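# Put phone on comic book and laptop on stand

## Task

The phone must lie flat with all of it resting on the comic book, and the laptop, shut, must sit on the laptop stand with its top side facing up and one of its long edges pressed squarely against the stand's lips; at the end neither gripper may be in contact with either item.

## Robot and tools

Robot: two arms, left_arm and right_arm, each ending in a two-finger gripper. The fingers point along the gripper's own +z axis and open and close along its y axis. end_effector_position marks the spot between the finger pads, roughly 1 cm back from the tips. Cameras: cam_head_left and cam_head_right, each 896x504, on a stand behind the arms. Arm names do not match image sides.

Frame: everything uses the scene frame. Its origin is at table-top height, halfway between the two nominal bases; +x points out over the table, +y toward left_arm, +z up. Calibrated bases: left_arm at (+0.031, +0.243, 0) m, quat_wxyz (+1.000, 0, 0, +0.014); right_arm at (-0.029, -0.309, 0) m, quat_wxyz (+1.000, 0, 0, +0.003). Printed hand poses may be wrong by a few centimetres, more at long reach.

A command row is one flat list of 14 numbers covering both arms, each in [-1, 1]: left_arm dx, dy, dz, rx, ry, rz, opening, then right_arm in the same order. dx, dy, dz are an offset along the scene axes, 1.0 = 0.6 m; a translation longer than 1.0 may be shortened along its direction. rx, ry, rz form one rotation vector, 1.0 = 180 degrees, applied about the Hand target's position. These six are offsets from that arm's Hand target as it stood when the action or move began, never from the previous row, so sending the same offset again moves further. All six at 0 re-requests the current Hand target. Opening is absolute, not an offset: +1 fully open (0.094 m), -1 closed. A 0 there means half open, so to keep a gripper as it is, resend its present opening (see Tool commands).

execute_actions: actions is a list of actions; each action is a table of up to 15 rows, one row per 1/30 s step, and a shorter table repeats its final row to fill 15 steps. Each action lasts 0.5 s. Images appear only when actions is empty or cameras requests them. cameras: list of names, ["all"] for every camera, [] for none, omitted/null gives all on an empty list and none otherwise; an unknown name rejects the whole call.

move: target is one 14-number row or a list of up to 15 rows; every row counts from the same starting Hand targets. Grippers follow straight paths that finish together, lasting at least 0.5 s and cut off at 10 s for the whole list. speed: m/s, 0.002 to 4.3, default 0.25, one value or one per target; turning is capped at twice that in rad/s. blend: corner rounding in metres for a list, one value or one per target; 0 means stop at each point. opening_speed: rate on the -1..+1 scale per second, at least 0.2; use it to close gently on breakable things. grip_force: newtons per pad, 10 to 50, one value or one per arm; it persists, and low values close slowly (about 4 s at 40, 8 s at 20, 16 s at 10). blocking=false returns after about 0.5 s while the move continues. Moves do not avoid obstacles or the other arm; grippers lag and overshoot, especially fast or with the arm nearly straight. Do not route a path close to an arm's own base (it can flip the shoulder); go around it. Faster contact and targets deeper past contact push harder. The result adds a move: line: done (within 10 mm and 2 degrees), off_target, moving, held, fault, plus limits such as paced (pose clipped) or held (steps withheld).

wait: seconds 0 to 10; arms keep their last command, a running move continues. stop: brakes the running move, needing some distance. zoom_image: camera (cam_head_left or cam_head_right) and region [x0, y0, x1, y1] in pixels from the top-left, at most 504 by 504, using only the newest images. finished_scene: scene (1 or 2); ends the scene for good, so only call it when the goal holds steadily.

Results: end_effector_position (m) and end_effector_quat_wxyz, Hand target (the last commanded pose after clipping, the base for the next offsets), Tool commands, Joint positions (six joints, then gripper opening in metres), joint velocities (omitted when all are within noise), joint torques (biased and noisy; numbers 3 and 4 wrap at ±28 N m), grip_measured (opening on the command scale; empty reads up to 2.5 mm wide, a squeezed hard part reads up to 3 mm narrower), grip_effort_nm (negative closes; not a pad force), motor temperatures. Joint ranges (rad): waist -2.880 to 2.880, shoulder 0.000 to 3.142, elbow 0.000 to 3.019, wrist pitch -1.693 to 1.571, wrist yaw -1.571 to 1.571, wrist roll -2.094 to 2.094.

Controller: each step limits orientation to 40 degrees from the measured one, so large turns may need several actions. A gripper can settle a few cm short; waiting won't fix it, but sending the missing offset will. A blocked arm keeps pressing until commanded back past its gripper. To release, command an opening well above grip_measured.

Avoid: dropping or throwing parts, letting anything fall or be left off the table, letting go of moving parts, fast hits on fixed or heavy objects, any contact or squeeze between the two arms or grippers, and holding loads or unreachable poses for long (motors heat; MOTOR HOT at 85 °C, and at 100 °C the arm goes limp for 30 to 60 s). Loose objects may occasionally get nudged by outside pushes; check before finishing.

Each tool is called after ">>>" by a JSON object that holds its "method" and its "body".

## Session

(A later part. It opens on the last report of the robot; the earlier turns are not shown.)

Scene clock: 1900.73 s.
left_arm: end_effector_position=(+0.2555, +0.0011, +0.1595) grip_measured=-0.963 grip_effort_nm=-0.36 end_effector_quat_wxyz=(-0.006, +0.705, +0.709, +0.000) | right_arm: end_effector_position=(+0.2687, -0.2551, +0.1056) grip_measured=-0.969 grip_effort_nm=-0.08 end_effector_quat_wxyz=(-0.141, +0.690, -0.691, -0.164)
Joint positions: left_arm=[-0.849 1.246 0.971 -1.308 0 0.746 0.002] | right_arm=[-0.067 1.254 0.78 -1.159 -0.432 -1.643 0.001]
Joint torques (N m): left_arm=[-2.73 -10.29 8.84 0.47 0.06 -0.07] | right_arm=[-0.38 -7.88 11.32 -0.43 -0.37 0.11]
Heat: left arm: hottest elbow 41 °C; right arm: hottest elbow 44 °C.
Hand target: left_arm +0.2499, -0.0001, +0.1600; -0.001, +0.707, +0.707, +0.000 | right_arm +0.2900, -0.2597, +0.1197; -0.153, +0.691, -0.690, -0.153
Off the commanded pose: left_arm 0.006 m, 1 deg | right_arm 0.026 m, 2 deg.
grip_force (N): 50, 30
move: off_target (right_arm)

>>> {"method": "move", "body": {"target": [[-0.1165, -0.0332, -0.15, 0, 0, 0, -0.97, 0, 0, 0, 0, 0, 0, -0.97], [-0.1165, -0.0332, -0.24, 0, 0, 0, -0.97, 0, 0, 0, 0, 0, 0, -0.97]], "speed": 0.25, "blend": [0.01, 0], "cameras": ["all"]}}

Scene clock: 1905.23 s.
left_arm: end_effector_position=(+0.1836, -0.0178, +0.0197) grip_measured=-0.963 grip_effort_nm=-0.36 end_effector_quat_wxyz=(-0.001, +0.705, +0.709, -0.001) | right_arm: end_effector_position=(+0.2686, -0.2551, +0.1056) grip_measured=-0.969 grip_effort_nm=-0.08 end_effector_quat_wxyz=(-0.141, +0.690, -0.691, -0.164)
Joint positions: left_arm=[-1.065 1.366 0.661 -0.867 0.003 0.529 0.002] | right_arm=[-0.067 1.254 0.78 -1.16 -0.432 -1.644 0.001]
Joint torques (N m): left_arm=[-2.49 -9.05 7.58 0.58 -0.08 -0.04] | right_arm=[-0.26 -7.88 11.3 -0.36 -0.37 0.07]
Heat: left arm: hottest elbow 41 °C; right arm: hottest elbow 44 °C.
Hand target: left_arm +0.1802, -0.0201, +0.0161; +0.000, +0.707, +0.707, +0.000 | right_arm +0.2899, -0.2597, +0.1197; -0.153, +0.691, -0.690, -0.153
Off the commanded pose: left_arm 0.006 m, 0 deg | right_arm 0.026 m, 2 deg.
grip_force (N): 50, 30
move: off_target (right_arm)

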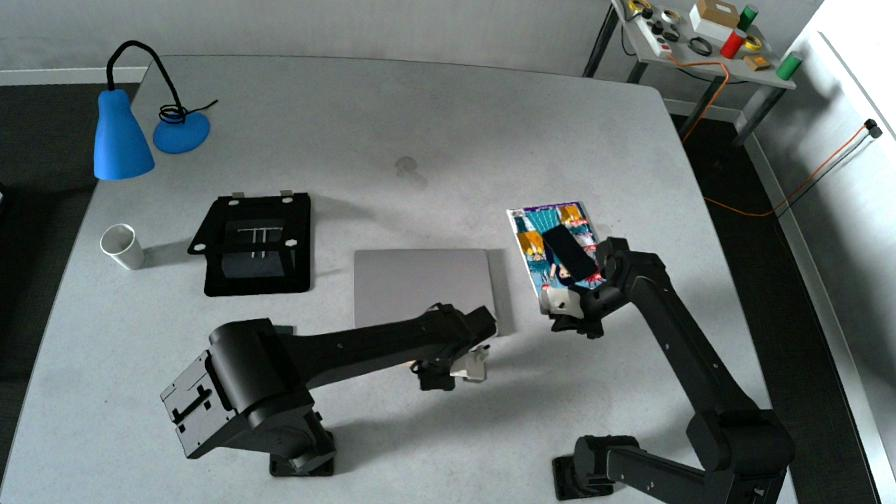

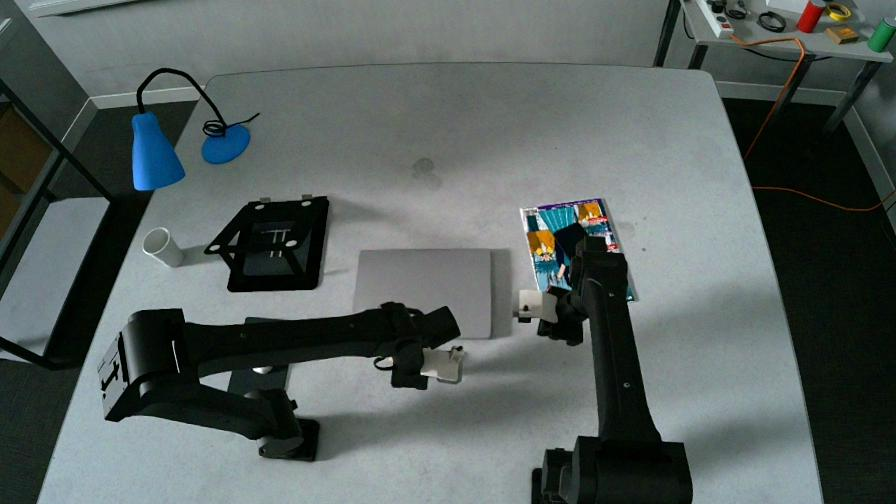

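>>> {"method": "move", "body": {"target": [0.1, 0.0, -0.007, 0, 0, 0, -0.97, 0, 0, 0, 0, 0, 0, -0.97], "speed": 0.07, "cameras": ["all"]}}

Scene clock: 1909.20 s.
left_arm: end_effector_position=(+0.2212, -0.0064, +0.0097) grip_measured=-0.963 grip_effort_nm=-0.36 end_effector_quat_wxyz=(-0.015, +0.711, +0.703, +0.001) | right_arm: end_effector_position=(+0.2686, -0.2551, +0.1056) grip_measured=-0.969 grip_effort_nm=-0.08 end_effector_quat_wxyz=(-0.141, +0.690, -0.691, -0.164)
Joint positions: left_arm=[-0.944 1.437 0.698 -0.861 0.002 0.666 0.002] | right_arm=[-0.067 1.254 0.78 -1.16 -0.432 -1.644 0.001]
Joint torques (N m): left_arm=[-0.38 -7.77 11.82 0.83 -0.07 0.14] | right_arm=[-0.21 -7.88 11.29 -0.34 -0.36 0.08]
Heat: left arm: hottest elbow 41 °C; right arm: hottest elbow 44 °C.
Hand target: left_arm +0.2401, -0.0200, +0.0118; -0.001, +0.707, +0.707, +0.000 | right_arm +0.2899, -0.2597, +0.1197; -0.153, +0.691, -0.690, -0.153
Off the commanded pose: left_arm 0.024 m, 2 deg | right_arm 0.026 m, 2 deg.
grip_force (N): 50, 30
move: off_target (left_arm, right_arm)

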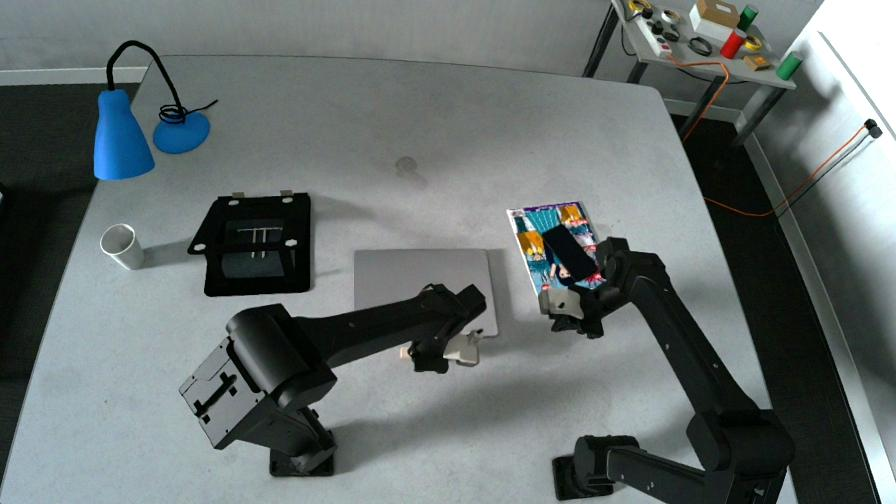

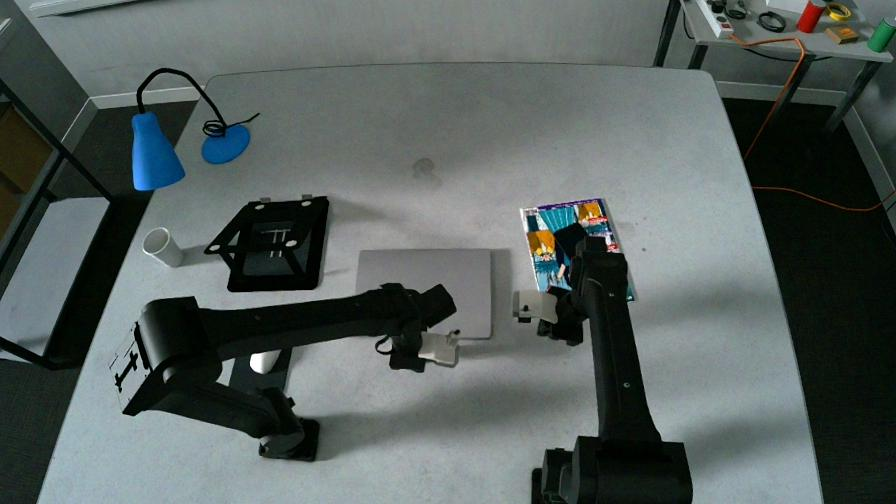

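>>> {"method": "move", "body": {"target": [0.0333, -0.0167, 0.003, 0, 0, 0, -0.97, 0, 0, 0, 0, 0, 0, -0.97], "speed": 0.07, "cameras": ["all"]}}

Scene clock: 1911.80 s.
left_arm: end_effector_position=(+0.2407, -0.0166, +0.0100) grip_measured=-0.963 grip_effort_nm=-0.36 end_effector_quat_wxyz=(-0.012, +0.709, +0.705, +0.000) | right_arm: end_effector_position=(+0.2686, -0.2551, +0.1056) grip_measured=-0.969 grip_effort_nm=-0.08 end_effector_quat_wxyz=(-0.141, +0.690, -0.691, -0.164)
Joint positions: left_arm=[-0.916 1.483 0.749 -0.861 0.002 0.689 0.002] | right_arm=[-0.067 1.254 0.78 -1.16 -0.432 -1.644 0.001]
Joint torques (N m): left_arm=[0.03 -9.29 12.33 0.51 -0.09 0.11] | right_arm=[-0.26 -7.88 11.29 -0.34 -0.36 0.09]
Heat: left arm: hottest elbow 41 °C; right arm: hottest elbow 44 °C.
Hand target: left_arm +0.2601, -0.0300, +0.0137; -0.001, +0.707, +0.707, +0.000 | right_arm +0.2899, -0.2597, +0.1197; -0.153, +0.691, -0.690, -0.153
Off the commanded pose: left_arm 0.024 m, 1 deg | right_arm 0.026 m, 2 deg.
grip_force (N): 50, 30
move: off_target (left_arm, right_arm)

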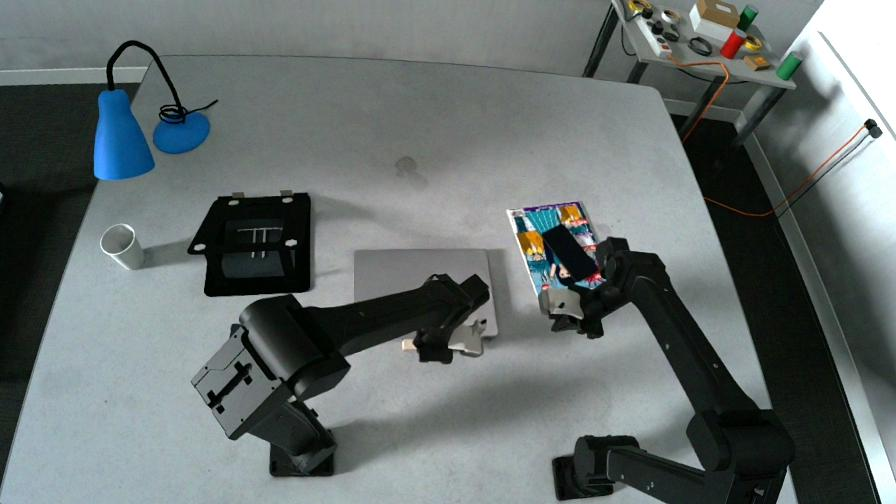

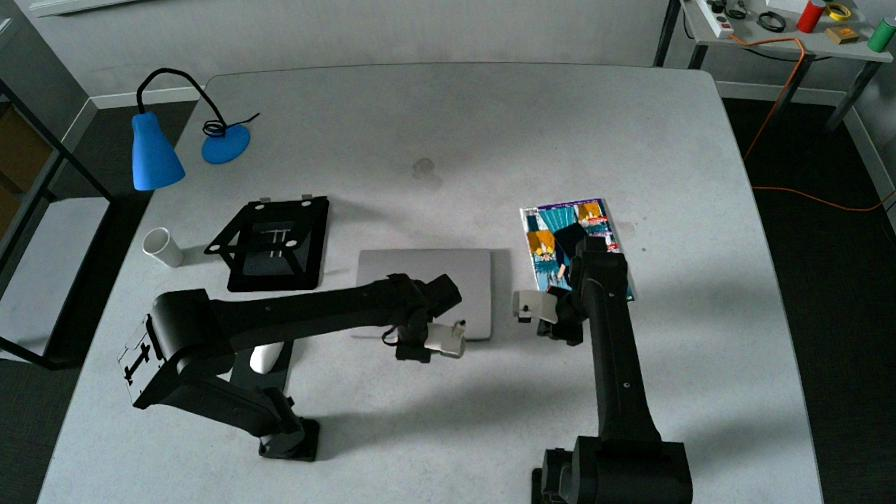

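>>> {"method": "move", "body": {"target": [[-0.0752, 0.0333, 0.0105, 0, 0, 0, -0.97, 0, 0, 0, 0, 0, 0, -0.97], [-0.0668, 0.1333, 0.2272, 0, 0, 0, -0.97, 0, 0, 0, 0, 0, 0, -0.97], [0.0498, 0.3833, 0.1438, -0.139, 0, 0, -0.97, 0.0202, 0.0578, -0.0995, 0, 0, 0, -0.97]], "speed": 0.25, "blend": [0.01, 0.03, 0], "cameras": ["all"]}}

Scene clock: 1922.20 s.
left_arm: end_effector_position=(+0.2823, +0.1958, +0.0944) grip_measured=-0.963 grip_effort_nm=-0.36 end_effector_quat_wxyz=(+0.148, +0.693, +0.689, -0.155) | right_arm: end_effector_position=(+0.3087, -0.2293, +0.0716) grip_measured=-0.969 grip_effort_nm=-0.08 end_effector_quat_wxyz=(-0.163, +0.691, -0.690, -0.143)
Joint positions: left_arm=[0.076 1.125 0.648 -1.154 0.429 1.694 0.002] | right_arm=[0.016 1.368 0.78 -0.942 -0.435 -1.542 0.001]
Joint torques (N m): left_arm=[-0.67 -5.42 11.15 -0.29 0.37 0.07] | right_arm=[1.44 -9.35 5.74 0.5 -0.32 0.22]
Heat: left arm: hottest elbow 41 °C; right arm: hottest elbow 45 °C.
Hand target: left_arm +0.2900, +0.1999, +0.0999; +0.153, +0.691, +0.690, -0.153 | right_arm +0.3021, -0.2250, +0.0601; -0.153, +0.691, -0.690, -0.153
Off the commanded pose: left_arm 0.010 m, 1 deg | right_arm 0.014 m, 2 deg.
grip_force (N): 50, 30
move: off_target (right_arm)

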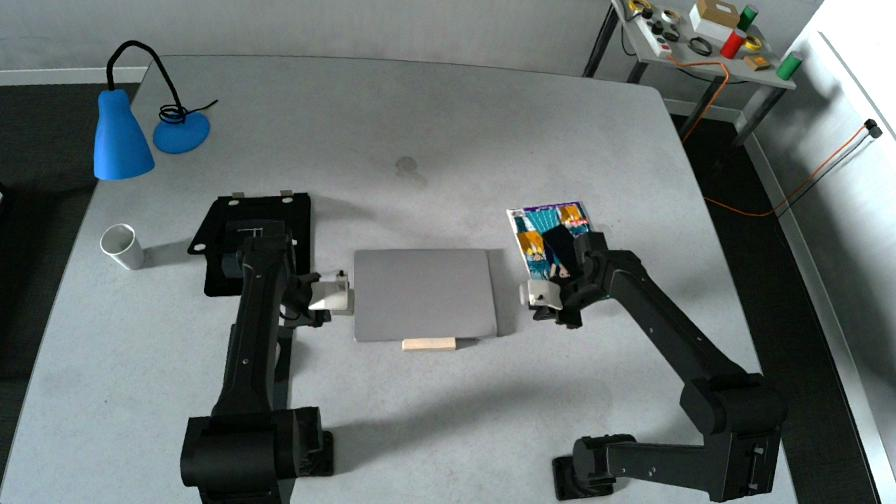

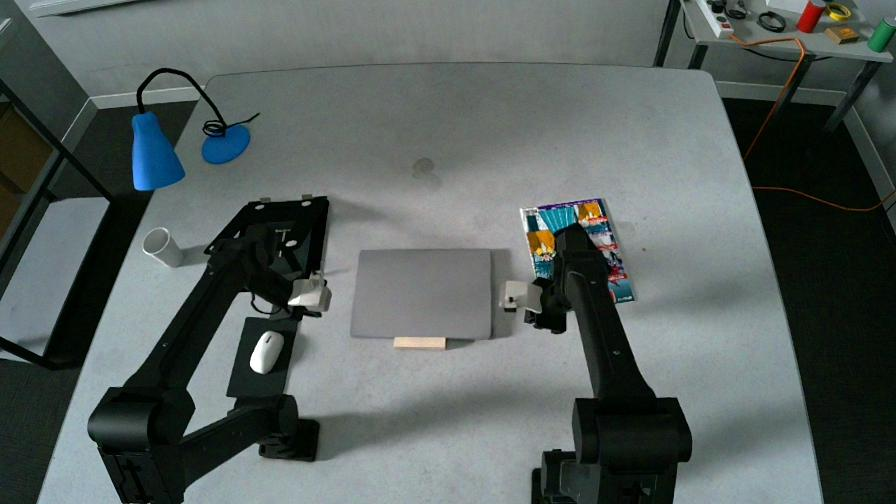

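>>> {"method": "zoom_image", "body": {"camera": "cam_head_left", "region": [335, 235, 535, 375]}}

>>> {"method": "zoom_image", "body": {"camera": "cam_head_right", "region": [335, 235, 535, 375]}}

Scaled by 2.520.

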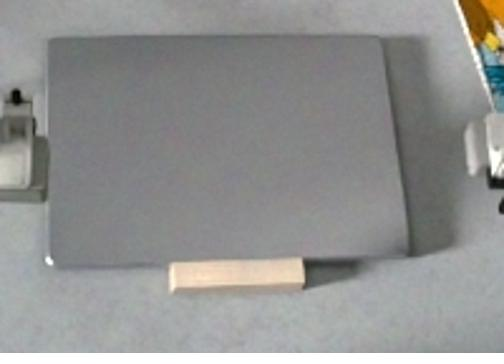

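Scaled by 2.520.

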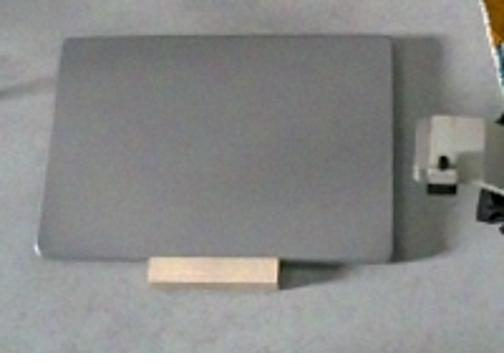

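>>> {"method": "move", "body": {"target": [0, -0.0582, -0.1432, 0, 0, 0, -0.97, -0.0035, 0.025, -0.0752, 0, 0, 0, -0.97], "speed": 0.15}}

Scene clock: 1933.33 s.
left_arm: end_effector_position=(+0.2934, +0.1694, +0.0188) grip_measured=-0.963 grip_effort_nm=-0.36 end_effector_quat_wxyz=(+0.156, +0.689, +0.692, -0.148) | right_arm: end_effector_position=(+0.3058, -0.2140, +0.0246) grip_measured=-0.969 grip_effort_nm=-0.08 end_effector_quat_wxyz=(-0.162, +0.690, -0.690, -0.145)
Joint positions: left_arm=[-0.027 1.291 0.533 -0.801 0.434 1.566 0.002] | right_arm=[0.062 1.456 0.713 -0.771 -0.435 -1.491 0.001]
Joint torques (N m): left_arm=[-2.9 -7.18 6.75 0.88 0.37 -0.06] | right_arm=[1.49 -9.76 5.34 0.58 -0.28 0.21]
Heat: left arm: hottest elbow 41 °C; right arm: hottest elbow 43 °C.
Hand target: left_arm +0.2901, +0.1650, +0.0140; +0.153, +0.691, +0.690, -0.153 | right_arm +0.3000, -0.2100, +0.0150; -0.153, +0.691, -0.690, -0.153
Off the commanded pose: left_arm 0.007 m, 1 deg | right_arm 0.012 m, 1 deg.
grip_force (N): 50, 30
move: off_target (right_arm)

>>> {"method": "move", "body": {"target": [-0.0133, -0.0417, -0.0117, 0, 0, 0, -0.97, -0.0133, 0.0533, -0.0117, 0, 0, 0, -0.97], "speed": 0.1, "cameras": ["all"]}}

Scene clock: 1938.70 s.
left_arm: end_effector_position=(+0.2865, +0.1517, +0.0105) grip_measured=-0.963 grip_effort_nm=-0.36 end_effector_quat_wxyz=(+0.149, +0.682, +0.701, -0.148) | right_arm: end_effector_position=(+0.2989, -0.1804, +0.0182) grip_measured=-0.969 grip_effort_nm=-0.08 end_effector_quat_wxyz=(-0.163, +0.691, -0.689, -0.146)
Joint positions: left_arm=[-0.104 1.291 0.505 -0.745 0.421 1.46 0.002] | right_arm=[0.163 1.456 0.688 -0.699 -0.43 -1.382 0.001]
Joint torques (N m): left_arm=[-4.25 -7.06 6.23 1.36 0.82 -0.09] | right_arm=[1.26 -9.7 5.16 0.66 -0.22 0.19]
Heat: left arm: hottest elbow 41 °C; right arm: hottest elbow 43 °C.
Hand target: left_arm +0.2820, +0.1400, +0.0069; +0.153, +0.691, +0.690, -0.153 | right_arm +0.2920, -0.1780, +0.0079; -0.153, +0.691, -0.690, -0.153
Off the commanded pose: left_arm 0.013 m, 2 deg | right_arm 0.013 m, 1 deg.
grip_force (N): 50, 30
move: off_target (left_arm, right_arm)

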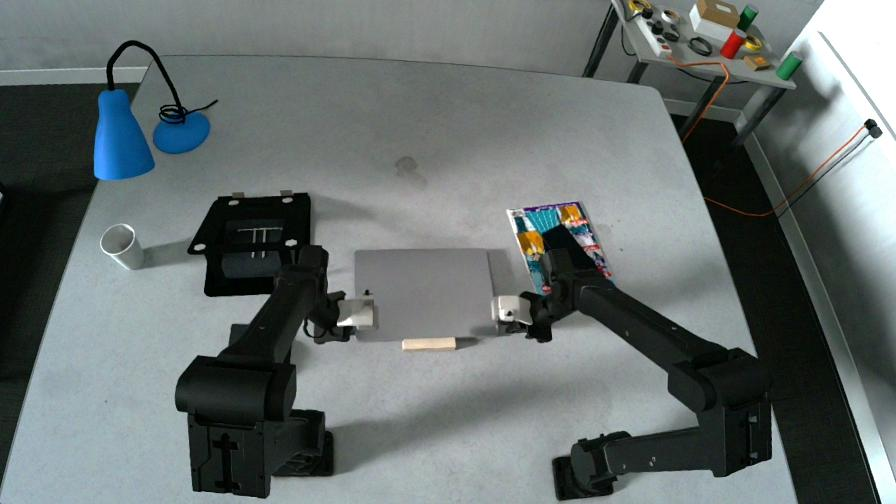

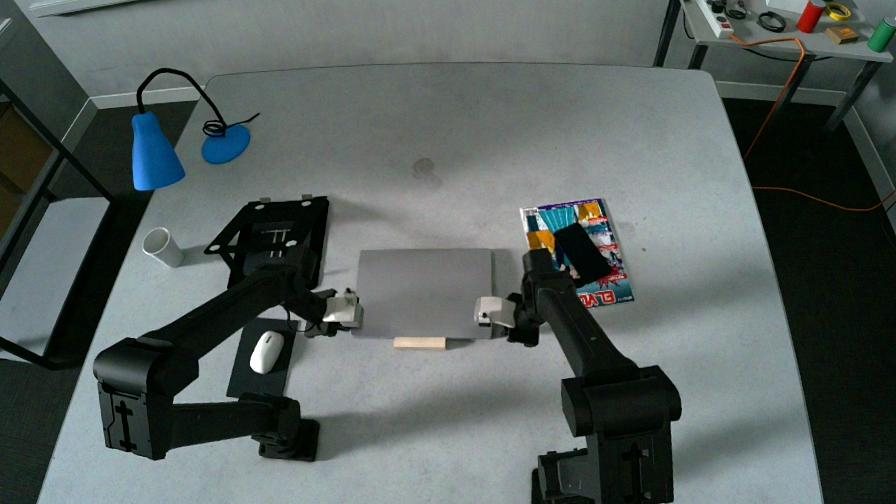

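>>> {"method": "move", "body": {"target": [0, -0.0667, 0, 0, 0, 0, -0.97, 0, 0.0667, 0, 0, 0, 0, -0.97], "speed": 0.08}}

Scene clock: 1942.67 s.
left_arm: end_effector_position=(+0.2865, +0.1388, +0.0109) grip_measured=-0.963 grip_effort_nm=-0.36 end_effector_quat_wxyz=(+0.130, +0.665, +0.724, -0.129) | right_arm: end_effector_position=(+0.2986, -0.1707, +0.0147) grip_measured=-0.969 grip_effort_nm=-0.08 end_effector_quat_wxyz=(-0.144, +0.670, -0.717, -0.130)
Joint positions: left_arm=[-0.189 1.274 0.505 -0.724 0.36 1.312 0.002] | right_arm=[0.218 1.457 0.688 -0.678 -0.372 -1.257 0.001]
Joint torques (N m): left_arm=[-9.23 -6.65 6.71 2.54 2.72 -0.15] | right_arm=[5.42 -9 6.02 1.54 -1.78 0.24]
Heat: left arm: hottest elbow 41 °C; right arm: hottest elbow 43 °C.
Hand target: left_arm +0.2820, +0.0999, +0.0070; +0.153, +0.691, +0.690, -0.153 | right_arm +0.2920, -0.1381, +0.0078; -0.153, +0.691, -0.690, -0.153
Off the commanded pose: left_arm 0.039 m, 6 deg | right_arm 0.034 m, 5 deg.
grip_force (N): 50, 30
move: off_target (left_arm, right_arm)

>>> {"method": "move", "body": {"target": [0, -0.02, 0.05, 0, 0, 0, -0.97, 0, 0.02, 0.05, 0, 0, 0, -0.97], "speed": 0.08, "cameras": ["all"]}}

Scene clock: 1948.17 s.
left_arm: end_effector_position=(+0.2744, +0.1311, +0.0127) grip_measured=-0.963 grip_effort_nm=-0.36 end_effector_quat_wxyz=(+0.107, +0.664, +0.728, -0.132) | right_arm: end_effector_position=(+0.2895, -0.1765, +0.0159) grip_measured=-0.969 grip_effort_nm=-0.07 end_effector_quat_wxyz=(+0.118, -0.659, +0.732, +0.126)
Joint positions: left_arm=[-0.24 1.259 0.505 -0.763 0.338 1.259 0.002] | right_arm=[0.225 1.442 0.688 -0.728 -0.335 -1.22 0.001]
Joint torques (N m): left_arm=[-8 -10.29 10.59 0.7 3.34 -0.07] | right_arm=[7 -12.63 8.64 0.28 -2.94 0.14]
Heat: left arm: hottest elbow 41 °C; right arm: hottest elbow 43 °C.
Hand target: left_arm +0.2820, +0.0880, +0.0369; +0.153, +0.691, +0.690, -0.153 | right_arm +0.2920, -0.1260, +0.0379; +0.153, -0.691, +0.690, +0.153
Off the commanded pose: left_arm 0.050 m, 8 deg | right_arm 0.055 m, 8 deg.
grip_force (N): 50, 30
move: off_target (left_arm, right_arm)

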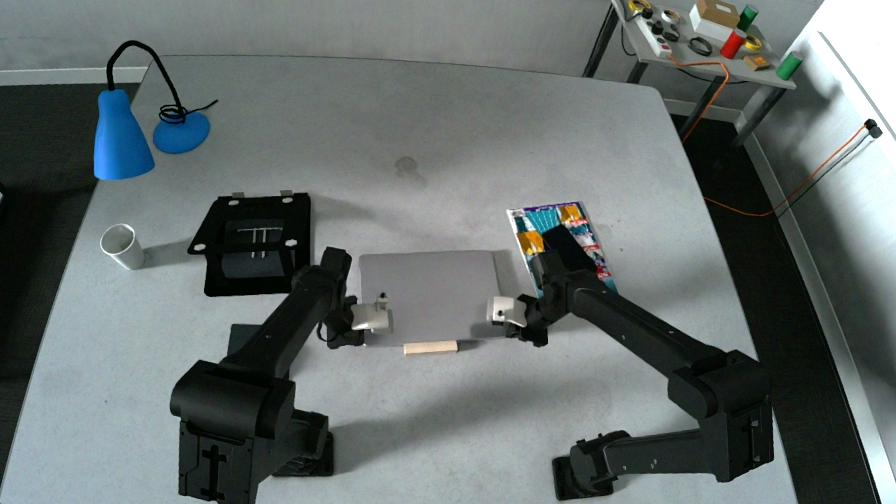

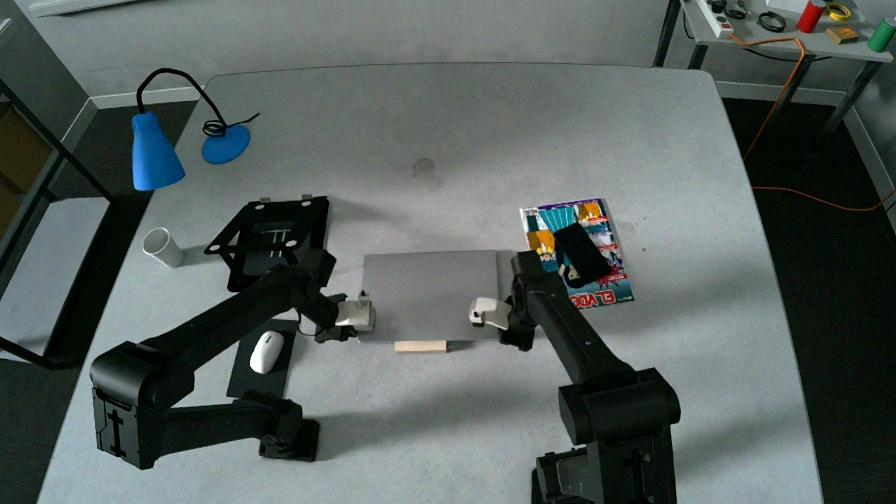

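>>> {"method": "move", "body": {"target": [0, -0.015, 0.04, 0, 0, 0, -0.97, 0, 0.015, 0.04, 0, 0, 0, -0.97], "speed": 0.08, "cameras": ["all"]}}

Scene clock: 1955.80 s.
left_arm: end_effector_position=(+0.2551, +0.1288, +0.0233) grip_measured=-0.963 grip_effort_nm=-0.36 end_effector_quat_wxyz=(+0.083, +0.663, +0.731, -0.142) | right_arm: end_effector_position=(+0.2744, -0.1781, +0.0271) grip_measured=-0.969 grip_effort_nm=-0.07 end_effector_quat_wxyz=(+0.096, -0.654, +0.739, +0.131)
Joint positions: left_arm=[-0.271 1.208 0.505 -0.857 0.329 1.229 0.002] | right_arm=[0.237 1.4 0.688 -0.807 -0.322 -1.198 0.001]
Joint torques (N m): left_arm=[-8.23 -10.58 14.31 0.95 3.65 -0.07] | right_arm=[7.71 -12.75 11.08 0.43 -3.36 0.11]
Motor temperatures (°C): left_arm=[23 27 41 24 39 23 27] | right_arm=[26 33 43 25 32 23 24]
Heat: left arm: hottest elbow 41 °C; right arm: hottest elbow 43 °C.
Hand target: left_arm +0.2820, +0.0790, +0.0609; +0.153, +0.691, +0.690, -0.153 | right_arm +0.2920, -0.1170, +0.0619; +0.153, -0.691, +0.690, +0.153
Off the commanded pose: left_arm 0.068 m, 10 deg | right_arm 0.072 m, 10 deg.
grip_force (N): 50, 30
move: off_target (left_arm, right_arm)

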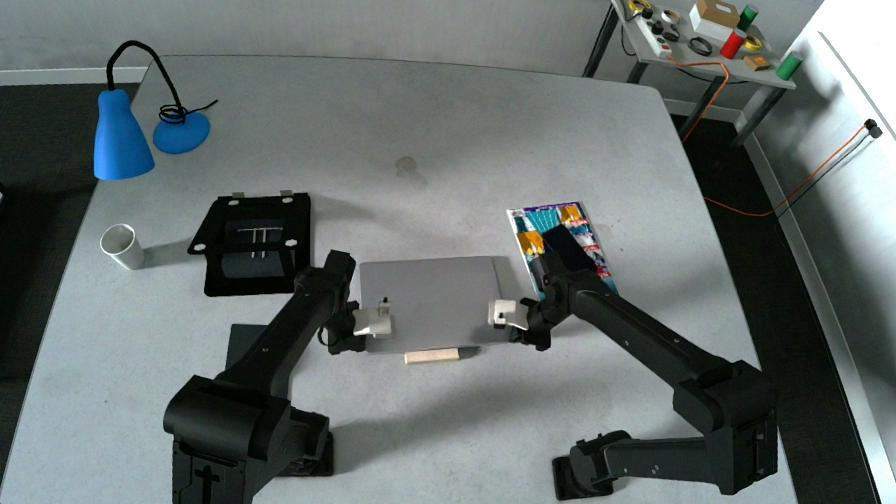

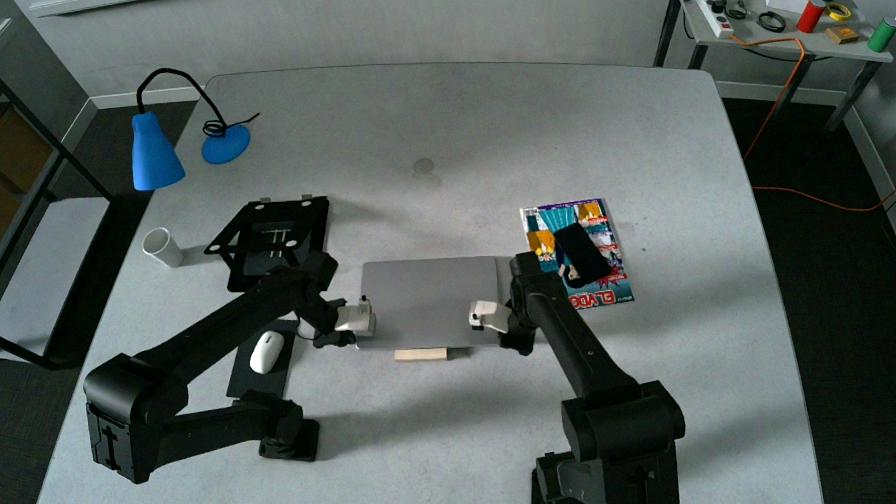

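>>> {"method": "move", "body": {"target": [0.02, -0.01, 0.04, 0, 0, 0, -0.97, 0.02, 0.01, 0.04, 0, 0, 0, -0.97], "speed": 0.08, "cameras": ["all"]}}

Scene clock: 1962.63 s.
left_arm: end_effector_position=(+0.2454, +0.1295, +0.0329) grip_measured=-0.963 grip_effort_nm=-0.36 end_effector_quat_wxyz=(+0.066, +0.661, +0.732, -0.152) | right_arm: end_effector_position=(+0.2683, -0.1773, +0.0384) grip_measured=-0.969 grip_effort_nm=-0.07 end_effector_quat_wxyz=(+0.075, -0.654, +0.740, +0.141)
Joint positions: left_arm=[-0.276 1.182 0.518 -0.932 0.332 1.226 0.002] | right_arm=[0.245 1.389 0.717 -0.893 -0.321 -1.196 0.001]
Joint torques (N m): left_arm=[-7.53 -9.93 19.43 0.79 3.59 0] | right_arm=[7.41 -13.16 13.65 0.55 -3.46 0.13]
Motor temperatures (°C): left_arm=[23 27 43 24 44 23 27] | right_arm=[26 34 45 25 38 23 24]
Heat: left arm: hottest wrist yaw 44 °C; right arm: hottest elbow 45 °C.
Hand target: left_arm +0.2941, +0.0729, +0.0850; +0.153, +0.691, +0.690, -0.153 | right_arm +0.3040, -0.1109, +0.0859; +0.153, -0.691, +0.690, +0.153
Off the commanded pose: left_arm 0.091 m, 11 deg | right_arm 0.089 m, 11 deg.
grip_force (N): 50, 30
move: off_target (left_arm, right_arm)

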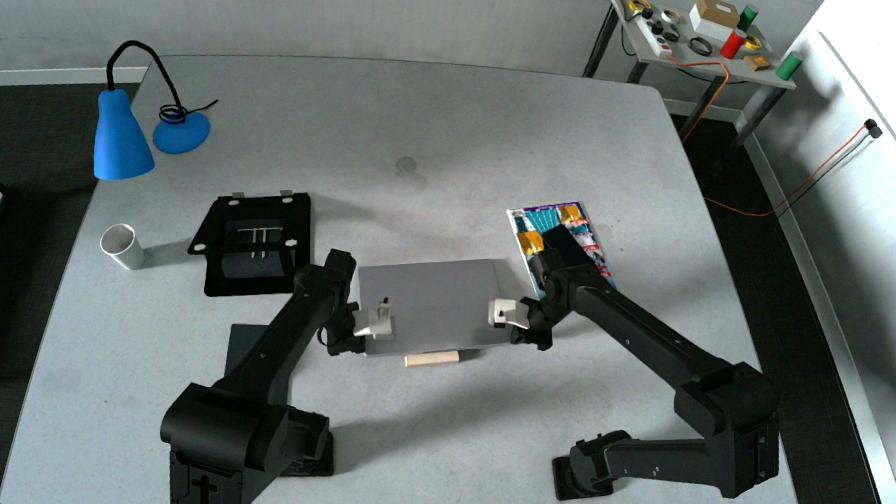

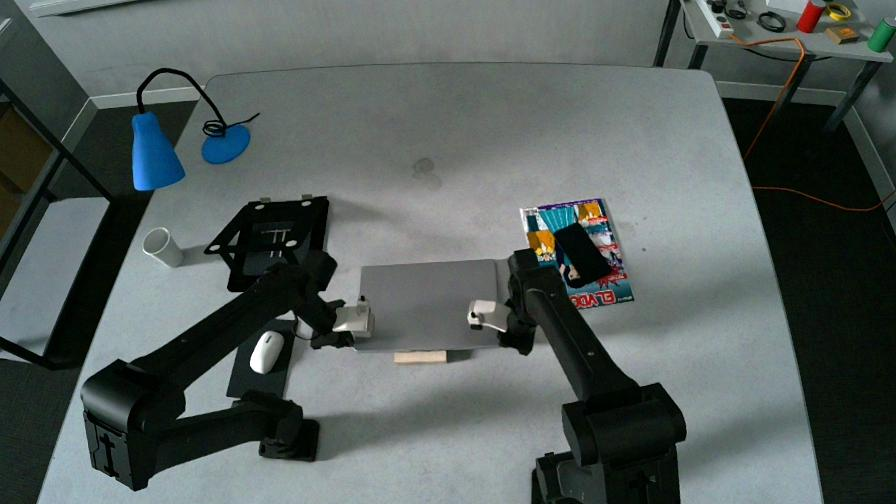

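>>> {"method": "zoom_image", "body": {"camera": "cam_head_left", "region": [335, 240, 535, 380]}}

>>> {"method": "zoom_image", "body": {"camera": "cam_head_right", "region": [335, 240, 535, 380]}}

Scaled by 2.520.

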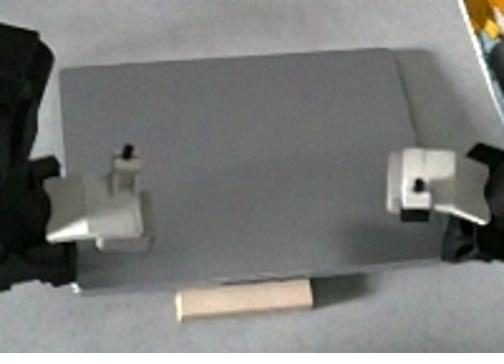

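Scaled by 2.520.

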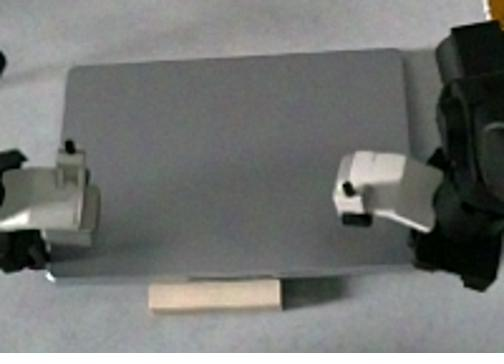

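>>> {"method": "move", "body": {"target": [0.02, -0.01, 0.04, 0, 0, 0, -0.97, 0.02, 0.01, 0.04, 0, 0, 0, -0.97], "speed": 0.08, "cameras": ["all"]}}

Scene clock: 1969.00 s.
left_arm: end_effector_position=(+0.2480, +0.1292, +0.0520) grip_measured=-0.963 grip_effort_nm=-0.36 end_effector_quat_wxyz=(+0.054, +0.660, +0.733, -0.156) | right_arm: end_effector_position=(+0.2753, -0.1766, +0.0586) grip_measured=-0.969 grip_effort_nm=-0.07 end_effector_quat_wxyz=(+0.067, -0.653, +0.741, +0.141)
Joint positions: left_arm=[-0.278 1.167 0.569 -1.025 0.328 1.226 0.002] | right_arm=[0.245 1.377 0.773 -0.976 -0.313 -1.195 0.001]
Joint torques (N m): left_arm=[-8.12 -9 21.14 1.25 3.75 -0.02] | right_arm=[7.59 -13.1 15.09 0.81 -3.7 0.12]
Heat: left arm: hottest wrist yaw 48 °C; right arm: hottest elbow 46 °C.
Hand target: left_arm +0.3061, +0.0669, +0.1090; +0.153, +0.691, +0.690, -0.153 | right_arm +0.3161, -0.1050, +0.1100; +0.153, -0.691, +0.690, +0.153
Off the commanded pose: left_arm 0.103 m, 13 deg | right_arm 0.097 m, 12 deg.
grip_force (N): 50, 30
move: off_target (left_arm, right_arm)

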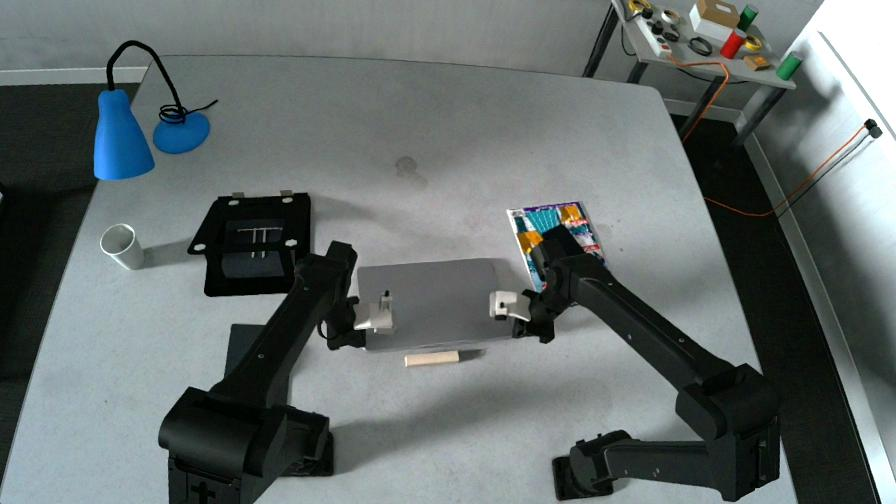

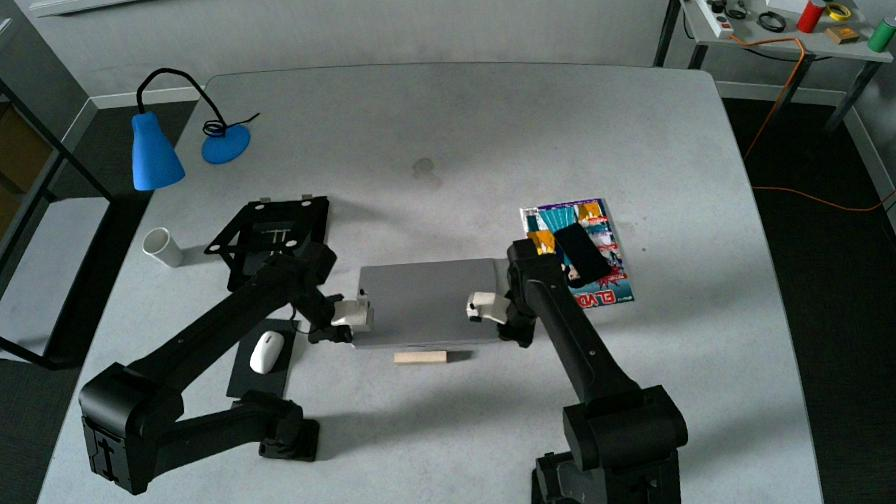

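>>> {"method": "move", "body": {"target": [-0.05, 0, 0, 0, 0, 0, -0.97, -0.05, 0, 0, 0, 0, 0, -0.97], "speed": 0.06, "cameras": ["all"]}}

Scene clock: 1994.43 s.
left_arm: end_effector_position=(+0.2481, +0.1265, +0.0666) grip_measured=-0.963 grip_effort_nm=-0.36 end_effector_quat_wxyz=(+0.071, +0.659, +0.736, -0.137) | right_arm: end_effector_position=(+0.2784, -0.1774, +0.0742) grip_measured=-0.969 grip_effort_nm=-0.07 end_effector_quat_wxyz=(+0.083, -0.647, +0.748, +0.123)
Joint positions: left_arm=[-0.301 1.095 0.569 -1.038 0.31 1.187 0.002] | right_arm=[0.25 1.324 0.773 -0.978 -0.295 -1.165 0.001]
Joint torques (N m): left_arm=[-9.29 -9.29 16.54 1.46 4.19 -0.06] | right_arm=[9.05 -13.45 10.5 1.28 -4.17 0.14]
Motor temperatures (°C): left_arm=[23 27 48 24 59 23 27] | right_arm=[27 34 54 25 56 23 24]
Heat: left arm: hottest wrist yaw 59 °C; right arm: hottest wrist yaw 56 °C.
Hand target: left_arm +0.2760, +0.0669, +0.1089; +0.153, +0.691, +0.690, -0.153 | right_arm +0.2860, -0.1050, +0.1100; +0.153, -0.691, +0.690, +0.153
Off the commanded pose: left_arm 0.078 m, 12 deg | right_arm 0.081 m, 12 deg.
grip_force (N): 50, 30
move: off_target (left_arm, right_arm)

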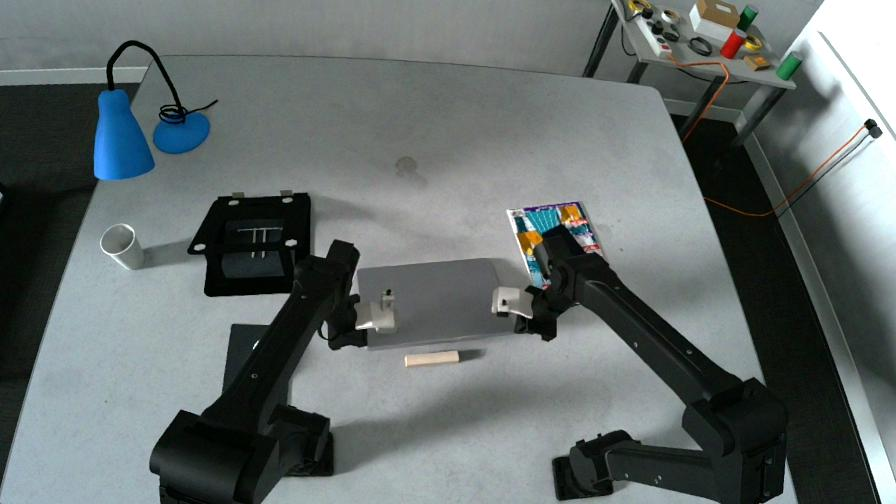

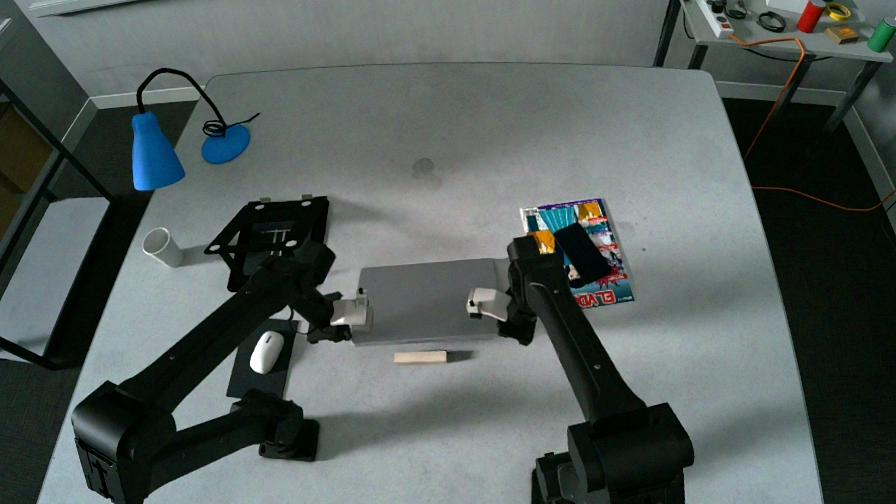

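>>> {"method": "move", "body": {"target": [-0.0667, 0.01, -0.05, 0, 0, 0, -0.97, -0.0667, -0.01, -0.05, 0, 0, 0, -0.97], "speed": 0.1, "cameras": ["all"]}}

Scene clock: 1998.37 s.
left_arm: end_effector_position=(+0.2082, +0.1267, +0.0516) grip_measured=-0.963 grip_effort_nm=-0.36 end_effector_quat_wxyz=(+0.062, +0.665, +0.731, -0.138) | right_arm: end_effector_position=(+0.2473, -0.1760, +0.0579) grip_measured=-0.969 grip_effort_nm=-0.07 end_effector_quat_wxyz=(+0.090, -0.649, +0.746, +0.115)
Joint positions: left_arm=[-0.358 1.004 0.469 -1.03 0.303 1.147 0.002] | right_arm=[0.286 1.255 0.662 -0.906 -0.285 -1.13 0.001]
Joint torques (N m): left_arm=[-7.3 -7.59 13.59 3.22 4.15 -0.06] | right_arm=[8.64 -11.63 8.23 1.92 -4.25 0.03]
Motor temperatures (°C): left_arm=[23 26 48 24 62 23 27] | right_arm=[27 34 53 25 59 23 24]
Heat: left arm: hottest wrist yaw 62 °C; right arm: hottest wrist yaw 59 °C.
Hand target: left_arm +0.2361, +0.0730, +0.0789; +0.153, +0.691, +0.690, -0.153 | right_arm +0.2461, -0.1110, +0.0800; +0.153, -0.691, +0.690, +0.153
Off the commanded pose: left_arm 0.066 m, 12 deg | right_arm 0.069 m, 12 deg.
grip_force (N): 50, 30
move: off_target (left_arm, right_arm)

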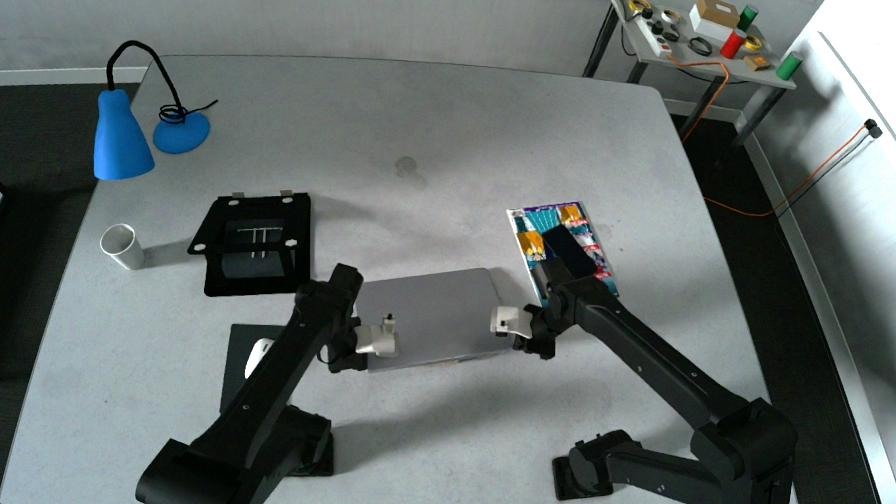

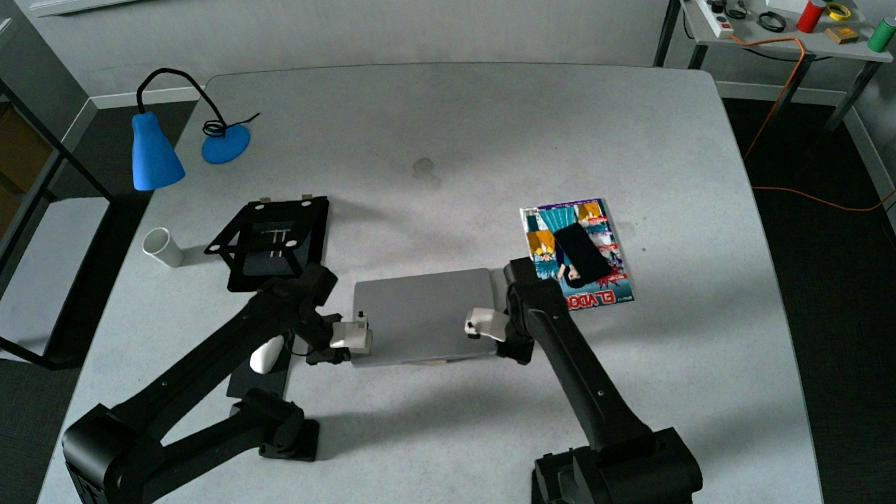

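>>> {"method": "move", "body": {"target": [0.01, 0.005, -0.06, 0, 0, 0, -0.97, 0.0, -0.005, -0.06, 0, 0, 0, -0.97], "speed": 0.08, "cameras": ["all"]}}

Scene clock: 2002.30 s.
left_arm: end_effector_position=(+0.2045, +0.1271, +0.0350) grip_measured=-0.963 grip_effort_nm=-0.36 end_effector_quat_wxyz=(+0.066, +0.668, +0.728, -0.138) | right_arm: end_effector_position=(+0.2460, -0.1757, +0.0405) grip_measured=-0.969 grip_effort_nm=-0.07 end_effector_quat_wxyz=(+0.108, -0.652, +0.743, +0.108)
Joint positions: left_arm=[-0.358 1.025 0.428 -0.963 0.308 1.155 0.002] | right_arm=[0.287 1.263 0.61 -0.808 -0.287 -1.132 0.001]
Joint torques (N m): left_arm=[-5.71 -3.31 12.37 4.93 3.97 0.07] | right_arm=[8.12 -6.71 7.61 2.61 -4.12 0.07]
Motor temperatures (°C): left_arm=[23 26 48 24 64 23 27] | right_arm=[27 34 52 25 62 23 24]
Heat: left arm: hottest wrist yaw 64 °C; right arm: hottest wrist yaw 62 °C.
Hand target: left_arm +0.2421, +0.0760, +0.0430; +0.153, +0.691, +0.690, -0.153 | right_arm +0.2459, -0.1140, +0.0439; +0.153, -0.691, +0.690, +0.153
Off the commanded pose: left_arm 0.064 m, 11 deg | right_arm 0.062 m, 10 deg.
grip_force (N): 50, 30
move: off_target (left_arm, right_arm)

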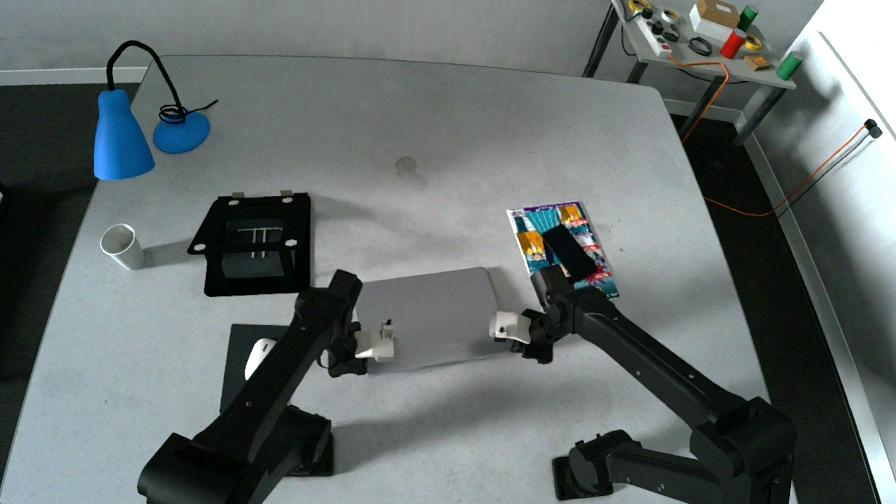

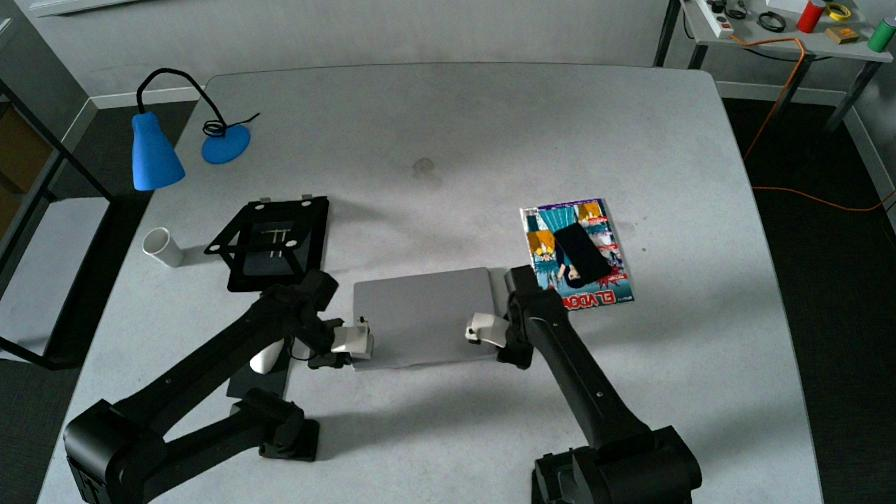

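>>> {"method": "move", "body": {"target": [0.0, 0.15, 0.0, 0, 0, 0, -0.97, 0.0, -0.17, 0.0, 0, 0, 0, -0.97], "speed": 0.1, "cameras": ["all"]}}

Scene clock: 2007.97 s.
left_arm: end_effector_position=(+0.2312, +0.1635, +0.0357) grip_measured=-0.963 grip_effort_nm=-0.36 end_effector_quat_wxyz=(+0.147, +0.692, +0.689, -0.156) | right_arm: end_effector_position=(+0.2476, -0.2132, +0.0447) grip_measured=-0.969 grip_effort_nm=-0.07 end_effector_quat_wxyz=(-0.156, +0.692, -0.688, -0.149)
Joint positions: left_arm=[-0.058 1.058 0.424 -0.938 0.432 1.547 0.002] | right_arm=[0.079 1.263 0.599 -0.859 -0.432 -1.481 0.001]
Joint torques (N m): left_arm=[0.03 -4.37 10.99 -0.17 0.43 0.17] | right_arm=[-0.21 -8.23 6.53 -0.16 -0.37 0.1]
Motor temperatures (°C): left_arm=[23 26 48 24 63 23 27] | right_arm=[27 34 51 25 62 23 24]
Heat: left arm: hottest wrist yaw 63 °C; right arm: hottest wrist yaw 62 °C.
Hand target: left_arm +0.2421, +0.1659, +0.0429; +0.153, +0.691, +0.690, -0.153 | right_arm +0.2460, -0.2160, +0.0440; -0.153, +0.691, -0.690, -0.153
Off the commanded pose: left_arm 0.013 m, 1 deg | right_arm 0.003 m, 1 deg.
grip_force (N): 50, 30
move: off_target (left_arm)

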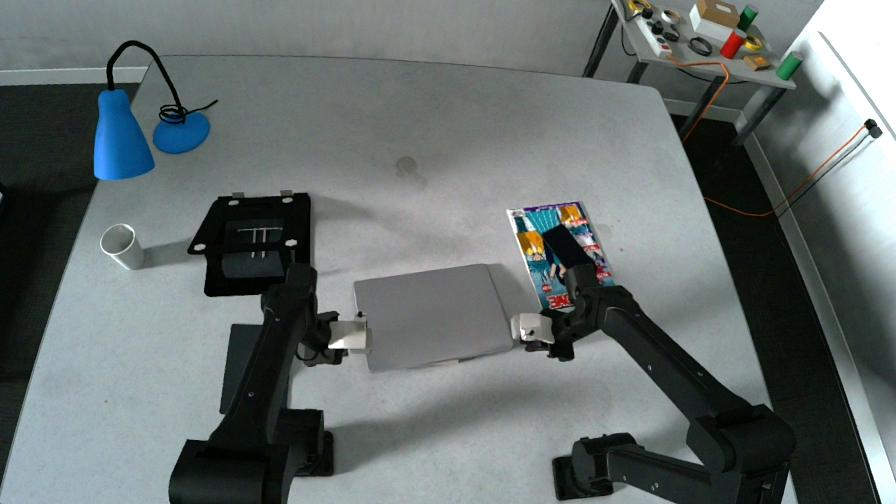

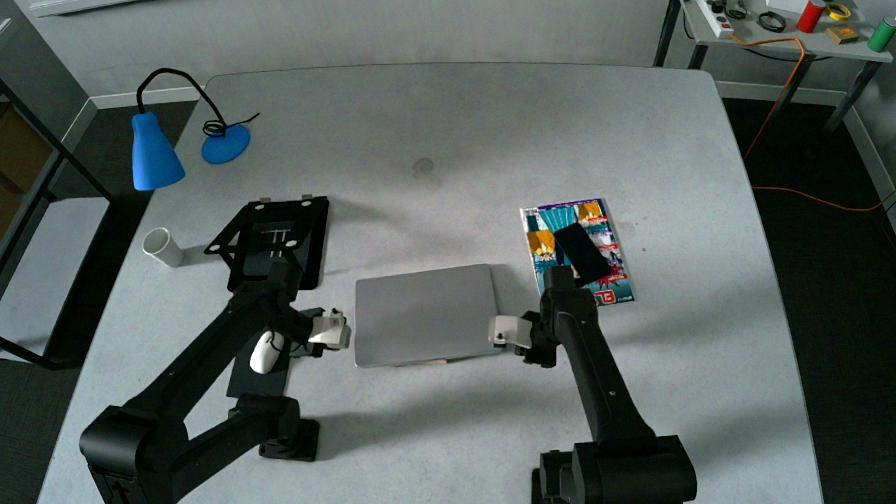

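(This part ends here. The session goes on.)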